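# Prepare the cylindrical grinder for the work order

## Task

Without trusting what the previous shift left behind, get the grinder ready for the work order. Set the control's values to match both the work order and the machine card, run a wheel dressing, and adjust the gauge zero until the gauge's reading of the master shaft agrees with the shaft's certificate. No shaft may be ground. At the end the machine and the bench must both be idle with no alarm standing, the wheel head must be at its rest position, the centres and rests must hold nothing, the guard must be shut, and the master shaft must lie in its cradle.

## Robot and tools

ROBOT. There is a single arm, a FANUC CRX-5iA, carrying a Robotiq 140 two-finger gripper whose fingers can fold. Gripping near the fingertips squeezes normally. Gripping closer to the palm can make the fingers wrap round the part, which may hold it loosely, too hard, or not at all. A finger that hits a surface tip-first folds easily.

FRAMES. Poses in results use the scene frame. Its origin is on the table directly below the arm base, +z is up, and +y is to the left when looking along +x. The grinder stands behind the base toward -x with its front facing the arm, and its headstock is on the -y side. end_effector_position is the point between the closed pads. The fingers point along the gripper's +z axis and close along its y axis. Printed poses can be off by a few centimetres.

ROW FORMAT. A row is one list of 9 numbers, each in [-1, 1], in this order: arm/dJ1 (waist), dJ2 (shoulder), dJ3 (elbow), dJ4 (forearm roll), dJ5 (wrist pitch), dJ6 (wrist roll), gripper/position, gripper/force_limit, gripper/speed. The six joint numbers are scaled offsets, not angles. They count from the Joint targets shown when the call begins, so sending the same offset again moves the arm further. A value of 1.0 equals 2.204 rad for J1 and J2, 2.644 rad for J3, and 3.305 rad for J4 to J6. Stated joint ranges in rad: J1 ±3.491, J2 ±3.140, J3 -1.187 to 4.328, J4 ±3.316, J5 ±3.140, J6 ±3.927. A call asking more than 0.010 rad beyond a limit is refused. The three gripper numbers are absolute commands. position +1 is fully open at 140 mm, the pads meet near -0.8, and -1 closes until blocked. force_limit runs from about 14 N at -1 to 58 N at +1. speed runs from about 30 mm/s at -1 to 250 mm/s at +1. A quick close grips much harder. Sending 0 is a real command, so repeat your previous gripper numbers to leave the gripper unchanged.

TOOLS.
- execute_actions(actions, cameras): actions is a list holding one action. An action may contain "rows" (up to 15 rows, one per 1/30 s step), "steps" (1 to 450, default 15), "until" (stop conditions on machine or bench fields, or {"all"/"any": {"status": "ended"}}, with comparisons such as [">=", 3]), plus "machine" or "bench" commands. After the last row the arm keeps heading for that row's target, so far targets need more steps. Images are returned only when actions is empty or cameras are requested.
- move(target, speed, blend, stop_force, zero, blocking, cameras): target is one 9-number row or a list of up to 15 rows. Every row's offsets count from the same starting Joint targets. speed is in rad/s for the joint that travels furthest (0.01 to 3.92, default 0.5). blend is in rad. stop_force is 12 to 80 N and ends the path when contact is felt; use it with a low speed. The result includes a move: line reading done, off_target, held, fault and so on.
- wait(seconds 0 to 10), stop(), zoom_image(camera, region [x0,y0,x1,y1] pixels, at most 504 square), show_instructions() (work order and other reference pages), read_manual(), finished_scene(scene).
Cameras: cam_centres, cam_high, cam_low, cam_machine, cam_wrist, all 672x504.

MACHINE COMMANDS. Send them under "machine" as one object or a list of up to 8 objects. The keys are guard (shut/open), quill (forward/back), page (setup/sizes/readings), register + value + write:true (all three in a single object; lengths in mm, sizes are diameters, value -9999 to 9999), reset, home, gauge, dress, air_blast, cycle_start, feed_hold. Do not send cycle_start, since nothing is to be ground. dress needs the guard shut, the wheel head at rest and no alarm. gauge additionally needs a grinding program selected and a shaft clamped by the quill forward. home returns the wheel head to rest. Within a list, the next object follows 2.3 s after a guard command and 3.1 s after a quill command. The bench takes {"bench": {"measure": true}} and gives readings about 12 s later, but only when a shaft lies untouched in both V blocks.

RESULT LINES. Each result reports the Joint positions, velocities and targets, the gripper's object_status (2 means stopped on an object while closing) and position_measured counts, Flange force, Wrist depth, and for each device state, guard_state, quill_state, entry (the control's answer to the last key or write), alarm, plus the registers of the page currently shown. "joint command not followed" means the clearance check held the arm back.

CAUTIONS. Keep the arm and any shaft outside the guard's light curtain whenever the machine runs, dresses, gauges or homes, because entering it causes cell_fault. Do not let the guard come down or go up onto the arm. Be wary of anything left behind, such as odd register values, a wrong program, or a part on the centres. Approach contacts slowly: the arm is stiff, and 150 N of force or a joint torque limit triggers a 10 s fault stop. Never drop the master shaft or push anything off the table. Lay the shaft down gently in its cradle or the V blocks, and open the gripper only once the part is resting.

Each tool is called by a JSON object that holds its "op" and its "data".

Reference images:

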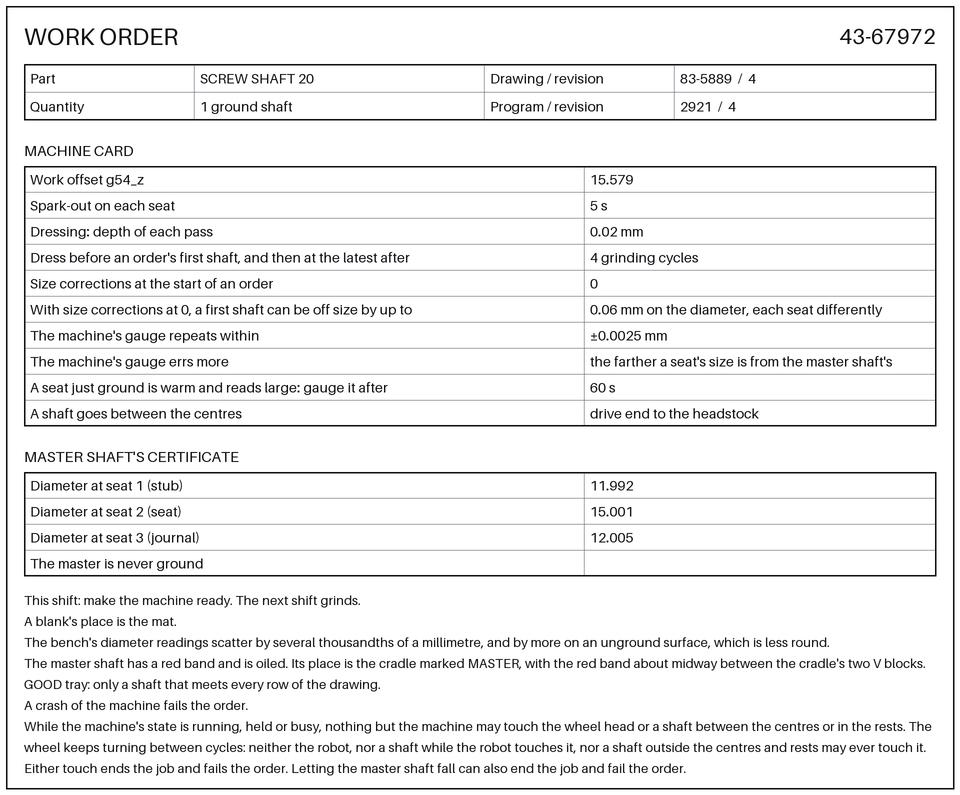

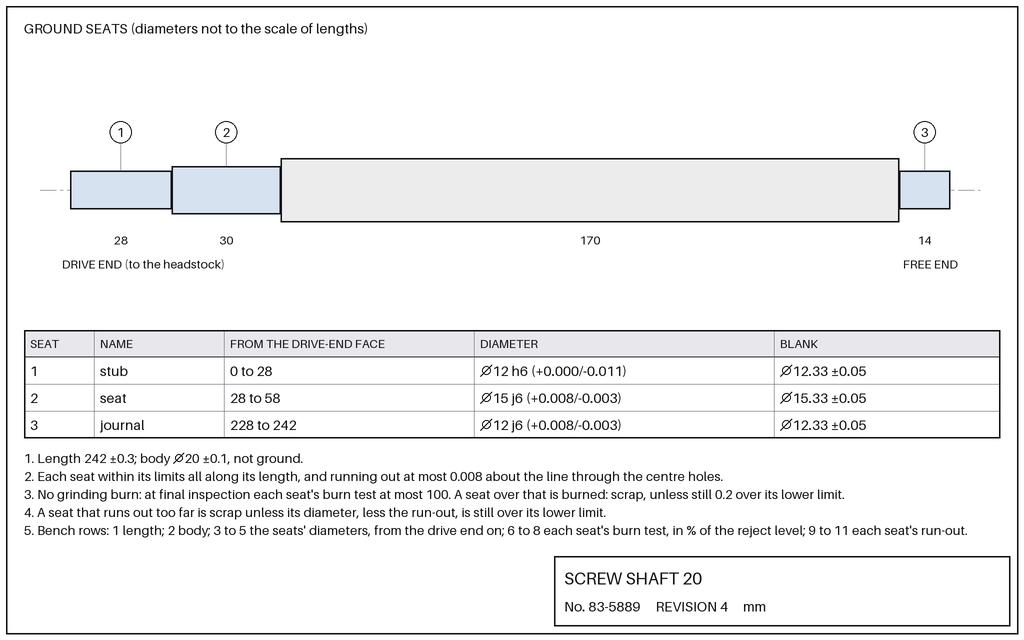

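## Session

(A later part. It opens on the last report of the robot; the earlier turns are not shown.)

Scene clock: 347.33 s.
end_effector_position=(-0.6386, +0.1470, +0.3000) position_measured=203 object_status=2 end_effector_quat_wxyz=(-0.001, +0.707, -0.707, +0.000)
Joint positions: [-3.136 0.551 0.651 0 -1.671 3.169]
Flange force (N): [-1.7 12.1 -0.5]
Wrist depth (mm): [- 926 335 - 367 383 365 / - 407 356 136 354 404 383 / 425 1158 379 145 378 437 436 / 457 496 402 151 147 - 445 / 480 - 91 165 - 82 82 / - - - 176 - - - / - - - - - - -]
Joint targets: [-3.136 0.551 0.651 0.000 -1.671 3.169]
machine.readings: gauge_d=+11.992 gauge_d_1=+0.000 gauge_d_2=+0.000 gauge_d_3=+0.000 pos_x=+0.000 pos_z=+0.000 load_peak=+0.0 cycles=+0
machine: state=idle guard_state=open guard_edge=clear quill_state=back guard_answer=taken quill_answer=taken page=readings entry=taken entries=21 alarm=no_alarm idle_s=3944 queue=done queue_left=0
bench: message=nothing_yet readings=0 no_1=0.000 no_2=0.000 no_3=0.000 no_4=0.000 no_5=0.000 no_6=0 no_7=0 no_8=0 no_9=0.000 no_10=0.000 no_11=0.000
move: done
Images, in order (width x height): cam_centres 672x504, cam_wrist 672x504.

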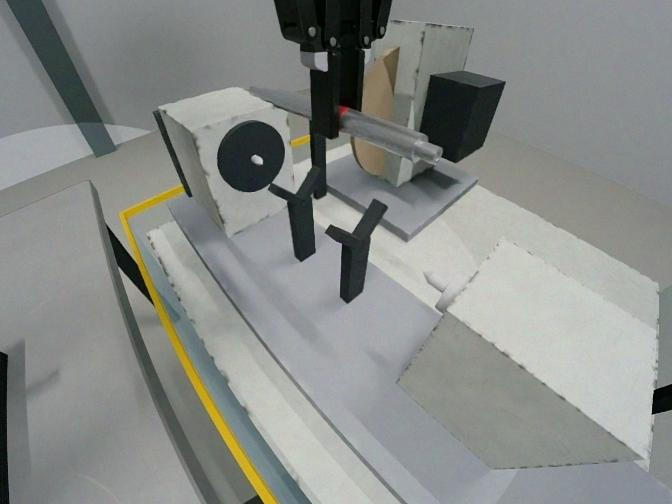

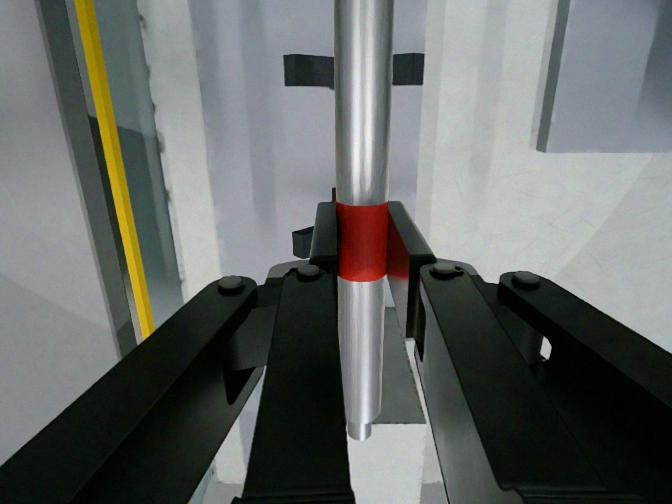

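{"op": "move", "data": {"target": [[0.1202,-0.1134,-0.0242,0,-0.056,-0.0805,-1,0,-1],[0.8330,-0.2954,-0.2084,0,-0.0088,-0.2932,-1,0,-1]], "speed": [0.3,0.6], "blend": [0.08,0]}}

{"op": "execute_actions", "data": {"actions": [{"machine":{"guard":"shut"},"steps":5}]}}

{"op": "move", "data": {"target": [0.6552,0.1093,-0.1036,0,0.1346,-0.2402,-1,0,-1], "speed": 0.6, "cameras": ["cam_wrist","cam_machine"]}}

Scene clock: 354.27 s.
end_effector_position=(-0.0311, -0.4252, +0.4013) position_measured=203 object_status=2 end_effector_quat_wxyz=(+0.028, +0.938, -0.345, +0.020)
Joint positions: [-1.301 -0.1 0.1 0 -1.701 2.199]
Flange force (N): [2.9 5.4 0.1]
Wrist depth (mm): [430 - - - 476 502 1079 / 485 - - - - - 1195 / 510 511 - 145 - - 1293 / 470 506 552 151 147 559 1364 / 477 - 91 164 - 82 1407 / - - - 175 - - - / - - - - - - -]
Joint targets: [-1.301 -0.100 0.100 0.000 -1.700 2.199]
machine.readings: gauge_d=+11.992 gauge_d_1=+0.000 gauge_d_2=+0.000 gauge_d_3=+0.000 pos_x=+0.000 pos_z=+0.000 load_peak=+0.0 cycles=+0
machine: state=idle guard_state=open guard_edge=clear quill_state=back guard_answer=taken quill_answer=taken page=readings entry=taken entries=21 alarm=no_alarm idle_s=3951 queue=done queue_left=0
bench: message=nothing_yet readings=0 no_1=0.000 no_2=0.000 no_3=0.000 no_4=0.000 no_5=0.000 no_6=0 no_7=0 no_8=0 no_9=0.000 no_10=0.000 no_11=0.000
move: done

Scene clock: 354.63 s.
end_effector_position=(-0.0311, -0.4252, +0.4013) position_measured=203 object_status=2 end_effector_quat_wxyz=(+0.028, +0.938, -0.345, +0.020)
Joint positions: [-1.301 -0.1 0.1 0 -1.7 2.199]
Flange force (N): [4.8 3.2 -0.5]
Wrist depth (mm): [459 466 455 - 485 1090 1140 / - - 492 138 - - 1222 / - 517 - 145 - 534 557 / 476 542 - 150 135 566 1331 / 477 - 91 160 - 82 1398 / - - - - - - - / - - - - - - -]
Joint targets: [-1.301 -0.100 0.100 0.000 -1.700 2.199]
Tool commands: gripper/position=-1.0 gripper/force_limit=+0.0 gripper/speed=-1.0
machine.readings: gauge_d=+11.992 gauge_d_1=+0.000 gauge_d_2=+0.000 gauge_d_3=+0.000 pos_x=+0.000 pos_z=+0.000 load_peak=+0.0 cycles=+0
machine: state=idle guard_state=between guard_edge=clear quill_state=back guard_answer=taken quill_answer=taken page=readings entry=taken entries=21 alarm=no_alarm idle_s=3951 queue=running queue_left=0
bench: message=nothing_yet readings=0 no_1=0.000 no_2=0.000 no_3=0.000 no_4=0.000 no_5=0.000 no_6=0 no_7=0 no_8=0 no_9=0.000 no_10=0.000 no_11=0.000

Scene clock: 357.53 s.
end_effector_position=(+0.4780, -0.0779, +0.1808) position_measured=203 object_status=2 end_effector_quat_wxyz=(-0.001, +1.000, -0.027, +0.001)
Joint positions: [0.143 0.14 -0.174 0 -1.256 1.405]
Flange force (N): [5.6 0.5 2.4]
Wrist depth (mm): [- 275 275 130 274 271 268 / 252 289 295 138 287 292 - / 321 310 311 147 302 - - / 323 312 324 151 314 - - / 350 - 91 164 - 82 82 / - - - 176 - - - / - - - - - - -]
Joint targets: [0.143 0.140 -0.174 0.000 -1.256 1.405]
machine.readings: gauge_d=+11.992 gauge_d_1=+0.000 gauge_d_2=+0.000 gauge_d_3=+0.000 pos_x=+0.000 pos_z=+0.000 load_peak=+0.0 cycles=+0
machine: state=idle guard_state=shut guard_edge=clear quill_state=back guard_answer=taken quill_answer=taken page=readings entry=taken entries=21 alarm=no_alarm idle_s=3954 queue=done queue_left=0
bench: message=nothing_yet readings=0 no_1=0.000 no_2=0.000 no_3=0.000 no_4=0.000 no_5=0.000 no_6=0 no_7=0 no_8=0 no_9=0.000 no_10=0.000 no_11=0.000
move: done
Images, in order (width x height): cam_machine 672x504, cam_wrist 672x504.

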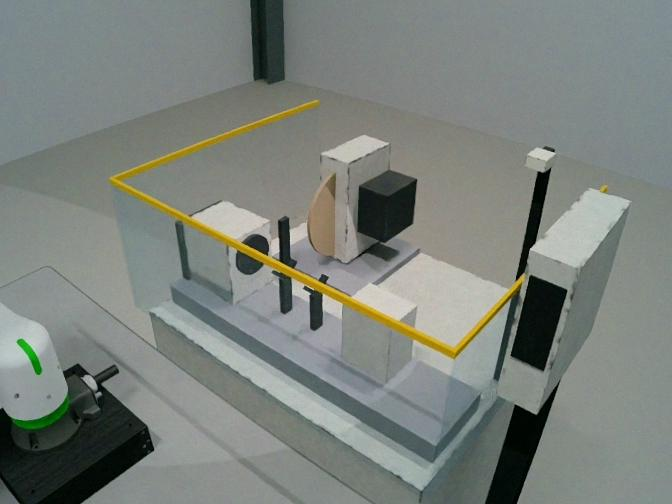

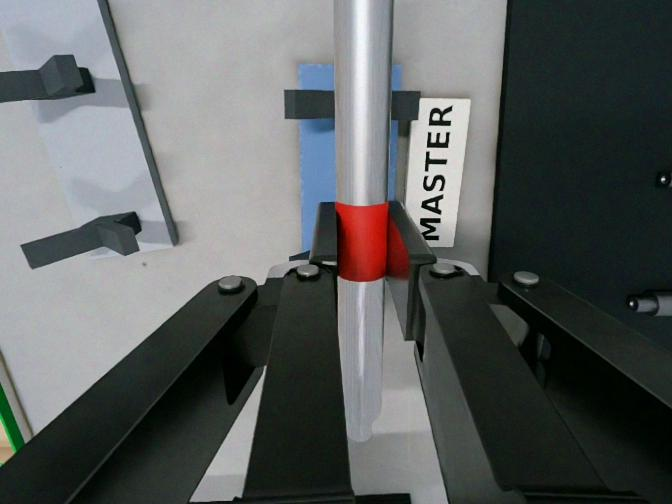

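{"op": "move", "data": {"target": [-0.0006,0.0368,-0.0410,0,0.0571,-0.0072,-1,0,-1], "speed": 0.12, "cameras": ["cam_wrist","cam_low"]}}

{"op": "move", "data": {"target": [0,0.0179,-0.0119,0,0.0215,0,-1,0,-1], "speed": 0.02, "stop_force": 13, "cameras": ["cam_wrist","cam_low"]}}

{"op": "zoom_image", "data": {"camera": "cam_low", "region": [230, 240, 390, 350]}}

Scene clock: 370.07 s.
end_effector_position=(+0.4780, -0.0783, +0.1002) position_measured=203 object_status=2 end_effector_quat_wxyz=(-0.001, +0.999, -0.040, +0.000)
Joint positions: [0.142 0.222 -0.282 0 -1.067 1.382]
Flange force (N): [7.8 -1.1 5.4]
Wrist depth (mm): [205 204 205 130 204 205 - / 214 217 215 138 162 214 - / - 232 231 145 222 227 - / - 251 244 152 230 243 - / 265 - 91 164 - 82 - / - - - 176 - - - / - - - - - - -]
Joint targets: [0.142 0.222 -0.282 0.000 -1.067 1.382]
machine.readings: gauge_d=+11.992 gauge_d_1=+0.000 gauge_d_2=+0.000 gauge_d_3=+0.000 pos_x=+0.000 pos_z=+0.000 load_peak=+0.0 cycles=+0
machine: state=idle guard_state=shut guard_edge=clear quill_state=back guard_answer=taken quill_answer=taken page=readings entry=taken entries=21 alarm=no_alarm idle_s=3966 queue=done queue_left=0
bench: message=nothing_yet readings=0 no_1=0.000 no_2=0.000 no_3=0.000 no_4=0.000 no_5=0.000 no_6=0 no_7=0 no_8=0 no_9=0.000 no_10=0.000 no_11=0.000
move: done
Images, in order (width x height): cam_low 672x504, cam_wrist 672x504.

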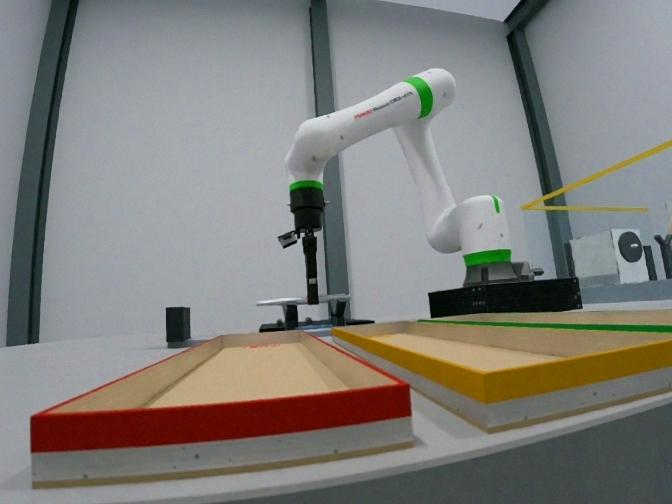

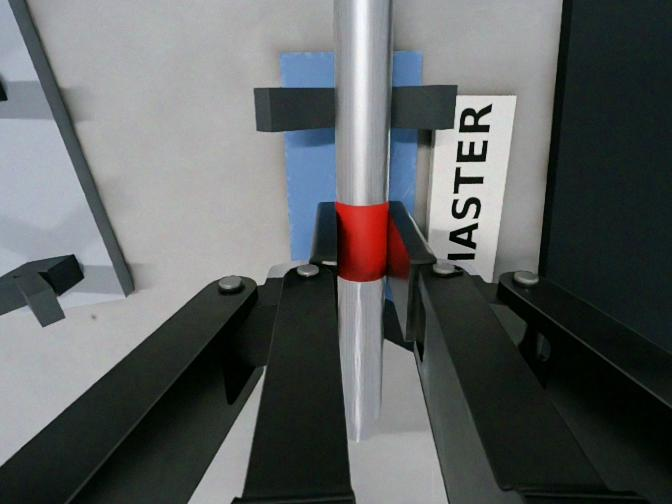

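Scene clock: 373.43 s.
end_effector_position=(+0.4784, -0.0782, +0.0769) position_measured=203 object_status=2 end_effector_quat_wxyz=(-0.001, +0.999, -0.040, +0.000)
Joint positions: [0.142 0.252 -0.307 0 -1.012 1.382]
Flange force (N): [3.7 -17.1 -12.0]
Wrist depth (mm): [182 184 184 130 181 184 - / 200 195 191 137 136 190 188 / 205 205 208 145 200 203 204 / 212 222 219 151 206 211 210 / 219 221 91 164 - 82 - / - - - 177 - - - / - - - - - - -]
Joint targets: [0.142 0.252 -0.307 0.000 -1.012 1.382]
machine.readings: gauge_d=+11.992 gauge_d_1=+0.000 gauge_d_2=+0.000 gauge_d_3=+0.000 pos_x=+0.000 pos_z=+0.000 load_peak=+0.0 cycles=+0
machine: state=idle guard_state=shut guard_edge=clear quill_state=back guard_answer=taken quill_answer=taken page=readings entry=taken entries=21 alarm=no_alarm idle_s=3970 queue=done queue_left=0
bench: message=nothing_yet readings=0 no_1=0.000 no_2=0.000 no_3=0.000 no_4=0.000 no_5=0.000 no_6=0 no_7=0 no_8=0 no_9=0.000 no_10=0.000 no_11=0.000
move: contact; the wrist pitch is farthest, 0.016 rad from its target
Images, in order (width x height): cam_low 672x504, cam_wrist 672x504.

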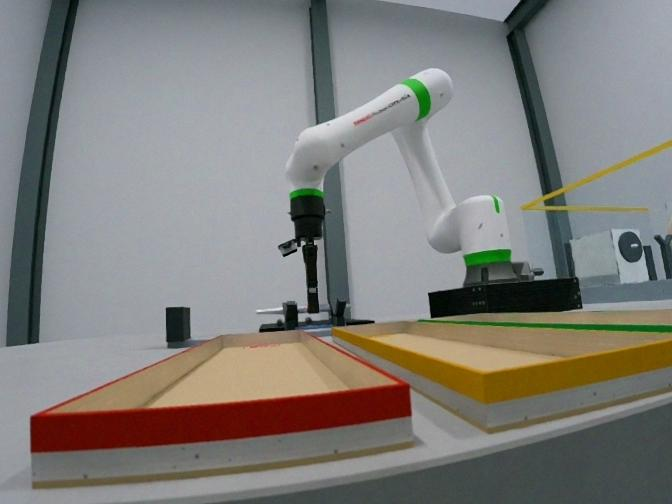

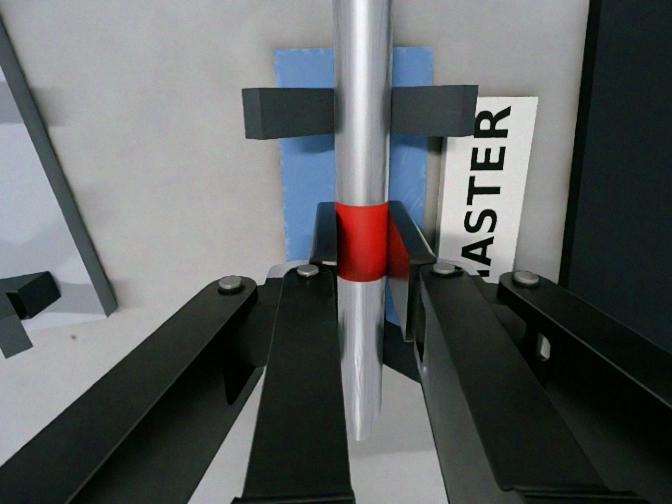

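Scaled by 3.150 from the camera's 672x504 image, which has a finer 960x720 frame.

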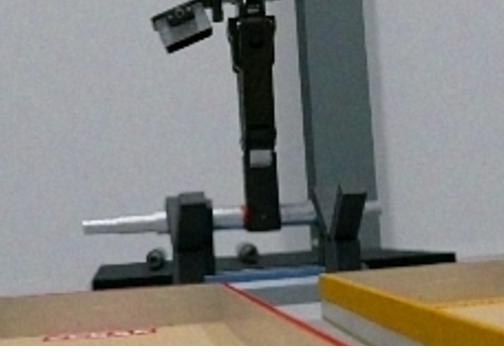

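{"op": "move", "data": {"target": [0.001,-0.0018,0.0012,0,-0.0021,0,-1,0,-1], "speed": 0.03}}

{"op": "move", "data": {"target": [0,0.0042,-0.0028,0,0.005,0,-1,0,-1], "speed": 0.015, "stop_force": 13}}

Scene clock: 377.10 s.
end_effector_position=(+0.4787, -0.0772, +0.0799) position_measured=203 object_status=2 end_effector_quat_wxyz=(-0.001, +0.999, -0.039, +0.001)
Joint positions: [0.144 0.248 -0.304 0 -1.019 1.382]
Flange force (N): [6.2 -1.2 3.8]
Wrist depth (mm): [186 187 187 135 184 187 176 / 200 198 194 138 141 193 188 / 208 211 211 145 201 206 - / - 225 222 151 208 216 212 / - 222 91 164 - 83 - / - - - 176 - - - / - - - - - - -]
Joint targets: [0.144 0.248 -0.304 0.000 -1.019 1.382]
machine.readings: gauge_d=+11.992 gauge_d_1=+0.000 gauge_d_2=+0.000 gauge_d_3=+0.000 pos_x=+0.000 pos_z=+0.000 load_peak=+0.0 cycles=+0
machine: state=idle guard_state=shut guard_edge=clear quill_state=back guard_answer=taken quill_answer=taken page=readings entry=taken entries=21 alarm=no_alarm idle_s=3973 queue=done queue_left=0
bench: message=nothing_yet readings=0 no_1=0.000 no_2=0.000 no_3=0.000 no_4=0.000 no_5=0.000 no_6=0 no_7=0 no_8=0 no_9=0.000 no_10=0.000 no_11=0.000
move: done

Scene clock: 378.40 s.
end_effector_position=(+0.4787, -0.0770, +0.0757) position_measured=203 object_status=2 end_effector_quat_wxyz=(-0.001, +0.999, -0.039, +0.001)
Joint positions: [0.144 0.254 -0.308 0 -1.008 1.382]
Flange force (N): [4.4 -15.5 -12.6]
Wrist depth (mm): [184 183 184 130 181 183 178 / 194 195 192 137 137 189 - / 204 207 207 145 200 201 197 / 209 223 219 151 147 214 - / - - 91 - - 82 - / - - - - - - - / - - - - - - -]
Joint targets: [0.144 0.254 -0.308 0.000 -1.008 1.382]
machine.readings: gauge_d=+11.992 gauge_d_1=+0.000 gauge_d_2=+0.000 gauge_d_3=+0.000 pos_x=+0.000 pos_z=+0.000 load_peak=+0.0 cycles=+0
machine: state=idle guard_state=shut guard_edge=clear quill_state=back guard_answer=taken quill_answer=taken page=readings entry=taken entries=21 alarm=no_alarm idle_s=3975 queue=done queue_left=0
bench: message=nothing_yet readings=0 no_1=0.000 no_2=0.000 no_3=0.000 no_4=0.000 no_5=0.000 no_6=0 no_7=0 no_8=0 no_9=0.000 no_10=0.000 no_11=0.000
move: contact

{"op": "move", "data": {"target": [0.001,-0.0018,0.0012,0,-0.0021,0,-1,0,-1], "speed": 0.03}}

{"op": "move", "data": {"target": [0,0.0045,-0.0030,0,0.0054,0,-1,0,-1], "speed": 0.015, "stop_force": 13}}

Scene clock: 380.37 s.
end_effector_position=(+0.4790, -0.0760, +0.0787) position_measured=203 object_status=2 end_effector_quat_wxyz=(-0.001, +0.999, -0.038, +0.001)
Joint positions: [0.146 0.25 -0.305 0 -1.015 1.382]
Flange force (N): [7.0 -1.1 4.9]
Wrist depth (mm): [186 186 186 133 183 186 180 / 197 197 192 138 137 192 - / 206 210 209 143 203 204 203 / 211 220 221 149 207 218 210 / 240 - 91 165 - 83 82 / - - - 176 - - - / - - - - - - -]
Joint targets: [0.146 0.250 -0.305 0.000 -1.015 1.382]
machine.readings: gauge_d=+11.992 gauge_d_1=+0.000 gauge_d_2=+0.000 gauge_d_3=+0.000 pos_x=+0.000 pos_z=+0.000 load_peak=+0.0 cycles=+0
machine: state=idle guard_state=shut guard_edge=clear quill_state=back guard_answer=taken quill_answer=taken page=readings entry=taken entries=21 alarm=no_alarm idle_s=3977 queue=done queue_left=0
bench: message=nothing_yet readings=0 no_1=0.000 no_2=0.000 no_3=0.000 no_4=0.000 no_5=0.000 no_6=0 no_7=0 no_8=0 no_9=0.000 no_10=0.000 no_11=0.000
move: done

Scene clock: 381.50 s.
end_effector_position=(+0.4790, -0.0760, +0.0753) position_measured=203 object_status=2 end_effector_quat_wxyz=(-0.001, +0.999, -0.038, +0.001)
Joint positions: [0.146 0.254 -0.308 0 -1.007 1.382]
Flange force (N): [2.4 5.9 -17.4]
Wrist depth (mm): [183 183 183 130 182 183 177 / 194 194 192 136 135 189 183 / 203 207 206 146 201 202 203 / - 220 218 151 204 215 208 / 223 - 91 164 - 82 223 / - - - 176 - - - / - - - - - - -]
Joint targets: [0.146 0.254 -0.308 0.000 -1.007 1.382]
machine.readings: gauge_d=+11.992 gauge_d_1=+0.000 gauge_d_2=+0.000 gauge_d_3=+0.000 pos_x=+0.000 pos_z=+0.000 load_peak=+0.0 cycles=+0
machine: state=idle guard_state=shut guard_edge=clear quill_state=back guard_answer=taken quill_answer=taken page=readings entry=taken entries=21 alarm=no_alarm idle_s=3978 queue=done queue_left=0
bench: message=nothing_yet readings=0 no_1=0.000 no_2=0.000 no_3=0.000 no_4=0.000 no_5=0.000 no_6=0 no_7=0 no_8=0 no_9=0.000 no_10=0.000 no_11=0.000
move: contact

{"op": "move", "data": {"target": [0,0,0,0,0,0,0.2,-1,-1]}}

{"op": "move", "data": {"target": [0,-0.0508,0.0505,0,-0.0752,0,0.2,-1,-1], "speed": 0.15, "cameras": ["cam_wrist","cam_low","cam_high"]}}

{"op": "zoom_image", "data": {"camera": "cam_low", "region": [230, 240, 390, 350]}}

Scene clock: 386.53 s.
end_effector_position=(+0.4789, -0.0760, +0.0753) position_measured=104 object_status=0 end_effector_quat_wxyz=(-0.001, +0.999, -0.038, +0.001)
Joint positions: [0.146 0.254 -0.308 0 -1.007 1.382]
Flange force (N): [5.8 -1.1 -0.4]
Wrist depth (mm): [183 183 182 129 181 183 178 / 194 194 192 136 135 189 - / 204 207 207 143 197 201 - / 208 217 152 151 207 124 - / - 85 233 168 221 - - / - - 255 178 255 - - / - - - 280 277 - -]
Joint targets: [0.146 0.254 -0.308 0.000 -1.007 1.382]
machine.readings: gauge_d=+11.992 gauge_d_1=+0.000 gauge_d_2=+0.000 gauge_d_3=+0.000 pos_x=+0.000 pos_z=+0.000 load_peak=+0.0 cycles=+0
machine: state=idle guard_state=shut guard_edge=clear quill_state=back guard_answer=taken quill_answer=taken page=readings entry=taken entries=21 alarm=no_alarm idle_s=3983 queue=done queue_left=0
bench: message=nothing_yet readings=0 no_1=0.000 no_2=0.000 no_3=0.000 no_4=0.000 no_5=0.000 no_6=0 no_7=0 no_8=0 no_9=0.000 no_10=0.000 no_11=0.000
move: done

Scene clock: 388.57 s.
end_effector_position=(+0.4776, -0.0763, +0.1796) position_measured=104 object_status=3 end_effector_quat_wxyz=(-0.001, +0.999, -0.038, -0.001)
Joint positions: [0.146 0.142 -0.175 0 -1.256 1.382]
Flange force (N): [5.7 -1.6 -1.8]
Wrist depth (mm): [- 272 275 268 273 278 - / 245 289 290 236 285 284 - / 315 305 309 248 300 298 - / 327 293 152 269 264 126 - / - 85 348 354 - - - / - - 383 385 389 - - / - - 414 422 416 - -]
Joint targets: [0.146 0.142 -0.175 0.000 -1.256 1.382]
machine.readings: gauge_d=+11.992 gauge_d_1=+0.000 gauge_d_2=+0.000 gauge_d_3=+0.000 pos_x=+0.000 pos_z=+0.000 load_peak=+0.0 cycles=+0
machine: state=idle guard_state=shut guard_edge=clear quill_state=back guard_answer=taken quill_answer=taken page=readings entry=taken entries=21 alarm=no_alarm idle_s=3985 queue=done queue_left=0
bench: message=nothing_yet readings=0 no_1=0.000 no_2=0.000 no_3=0.000 no_4=0.000 no_5=0.000 no_6=0 no_7=0 no_8=0 no_9=0.000 no_10=0.000 no_11=0.000
move: done
Images, in order (width x height): cam_high 672x504, cam_low 672x504, cam_wrist 672x504.

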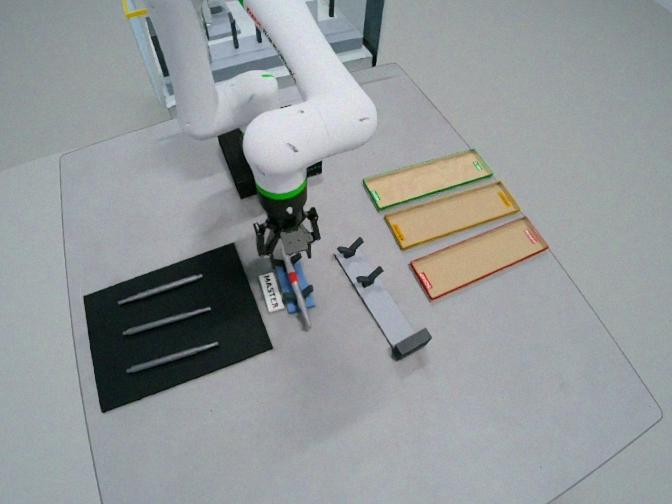

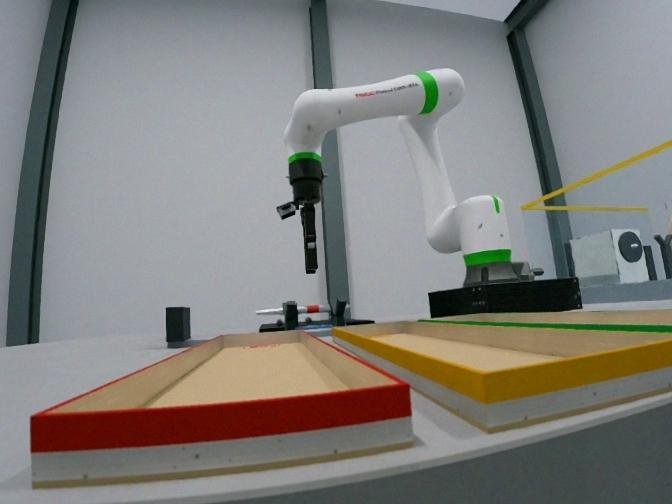

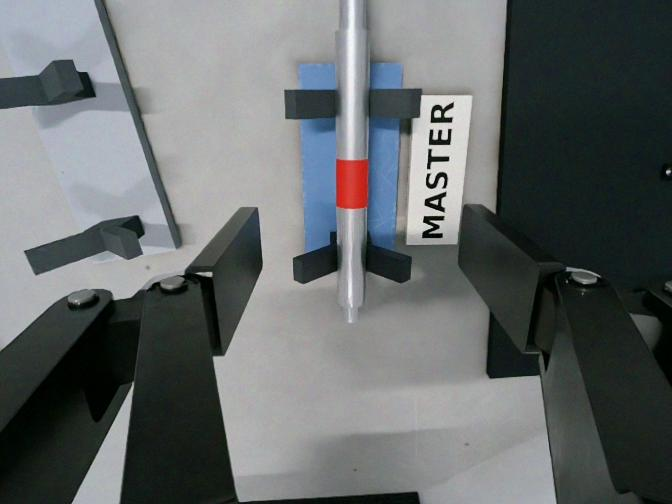

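Scaled by 3.150 from the camera's 672x504 image, which has a finer 960x720 frame.

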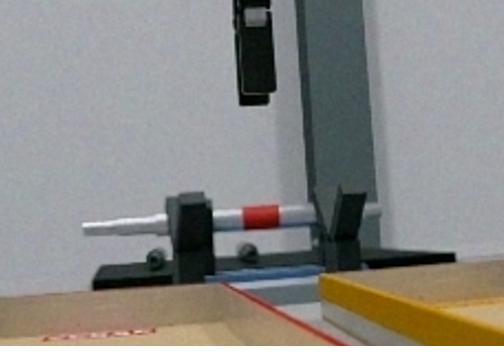

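{"op": "finished_scene", "data": {"scene": 1}}

The scene is finished: the task was done.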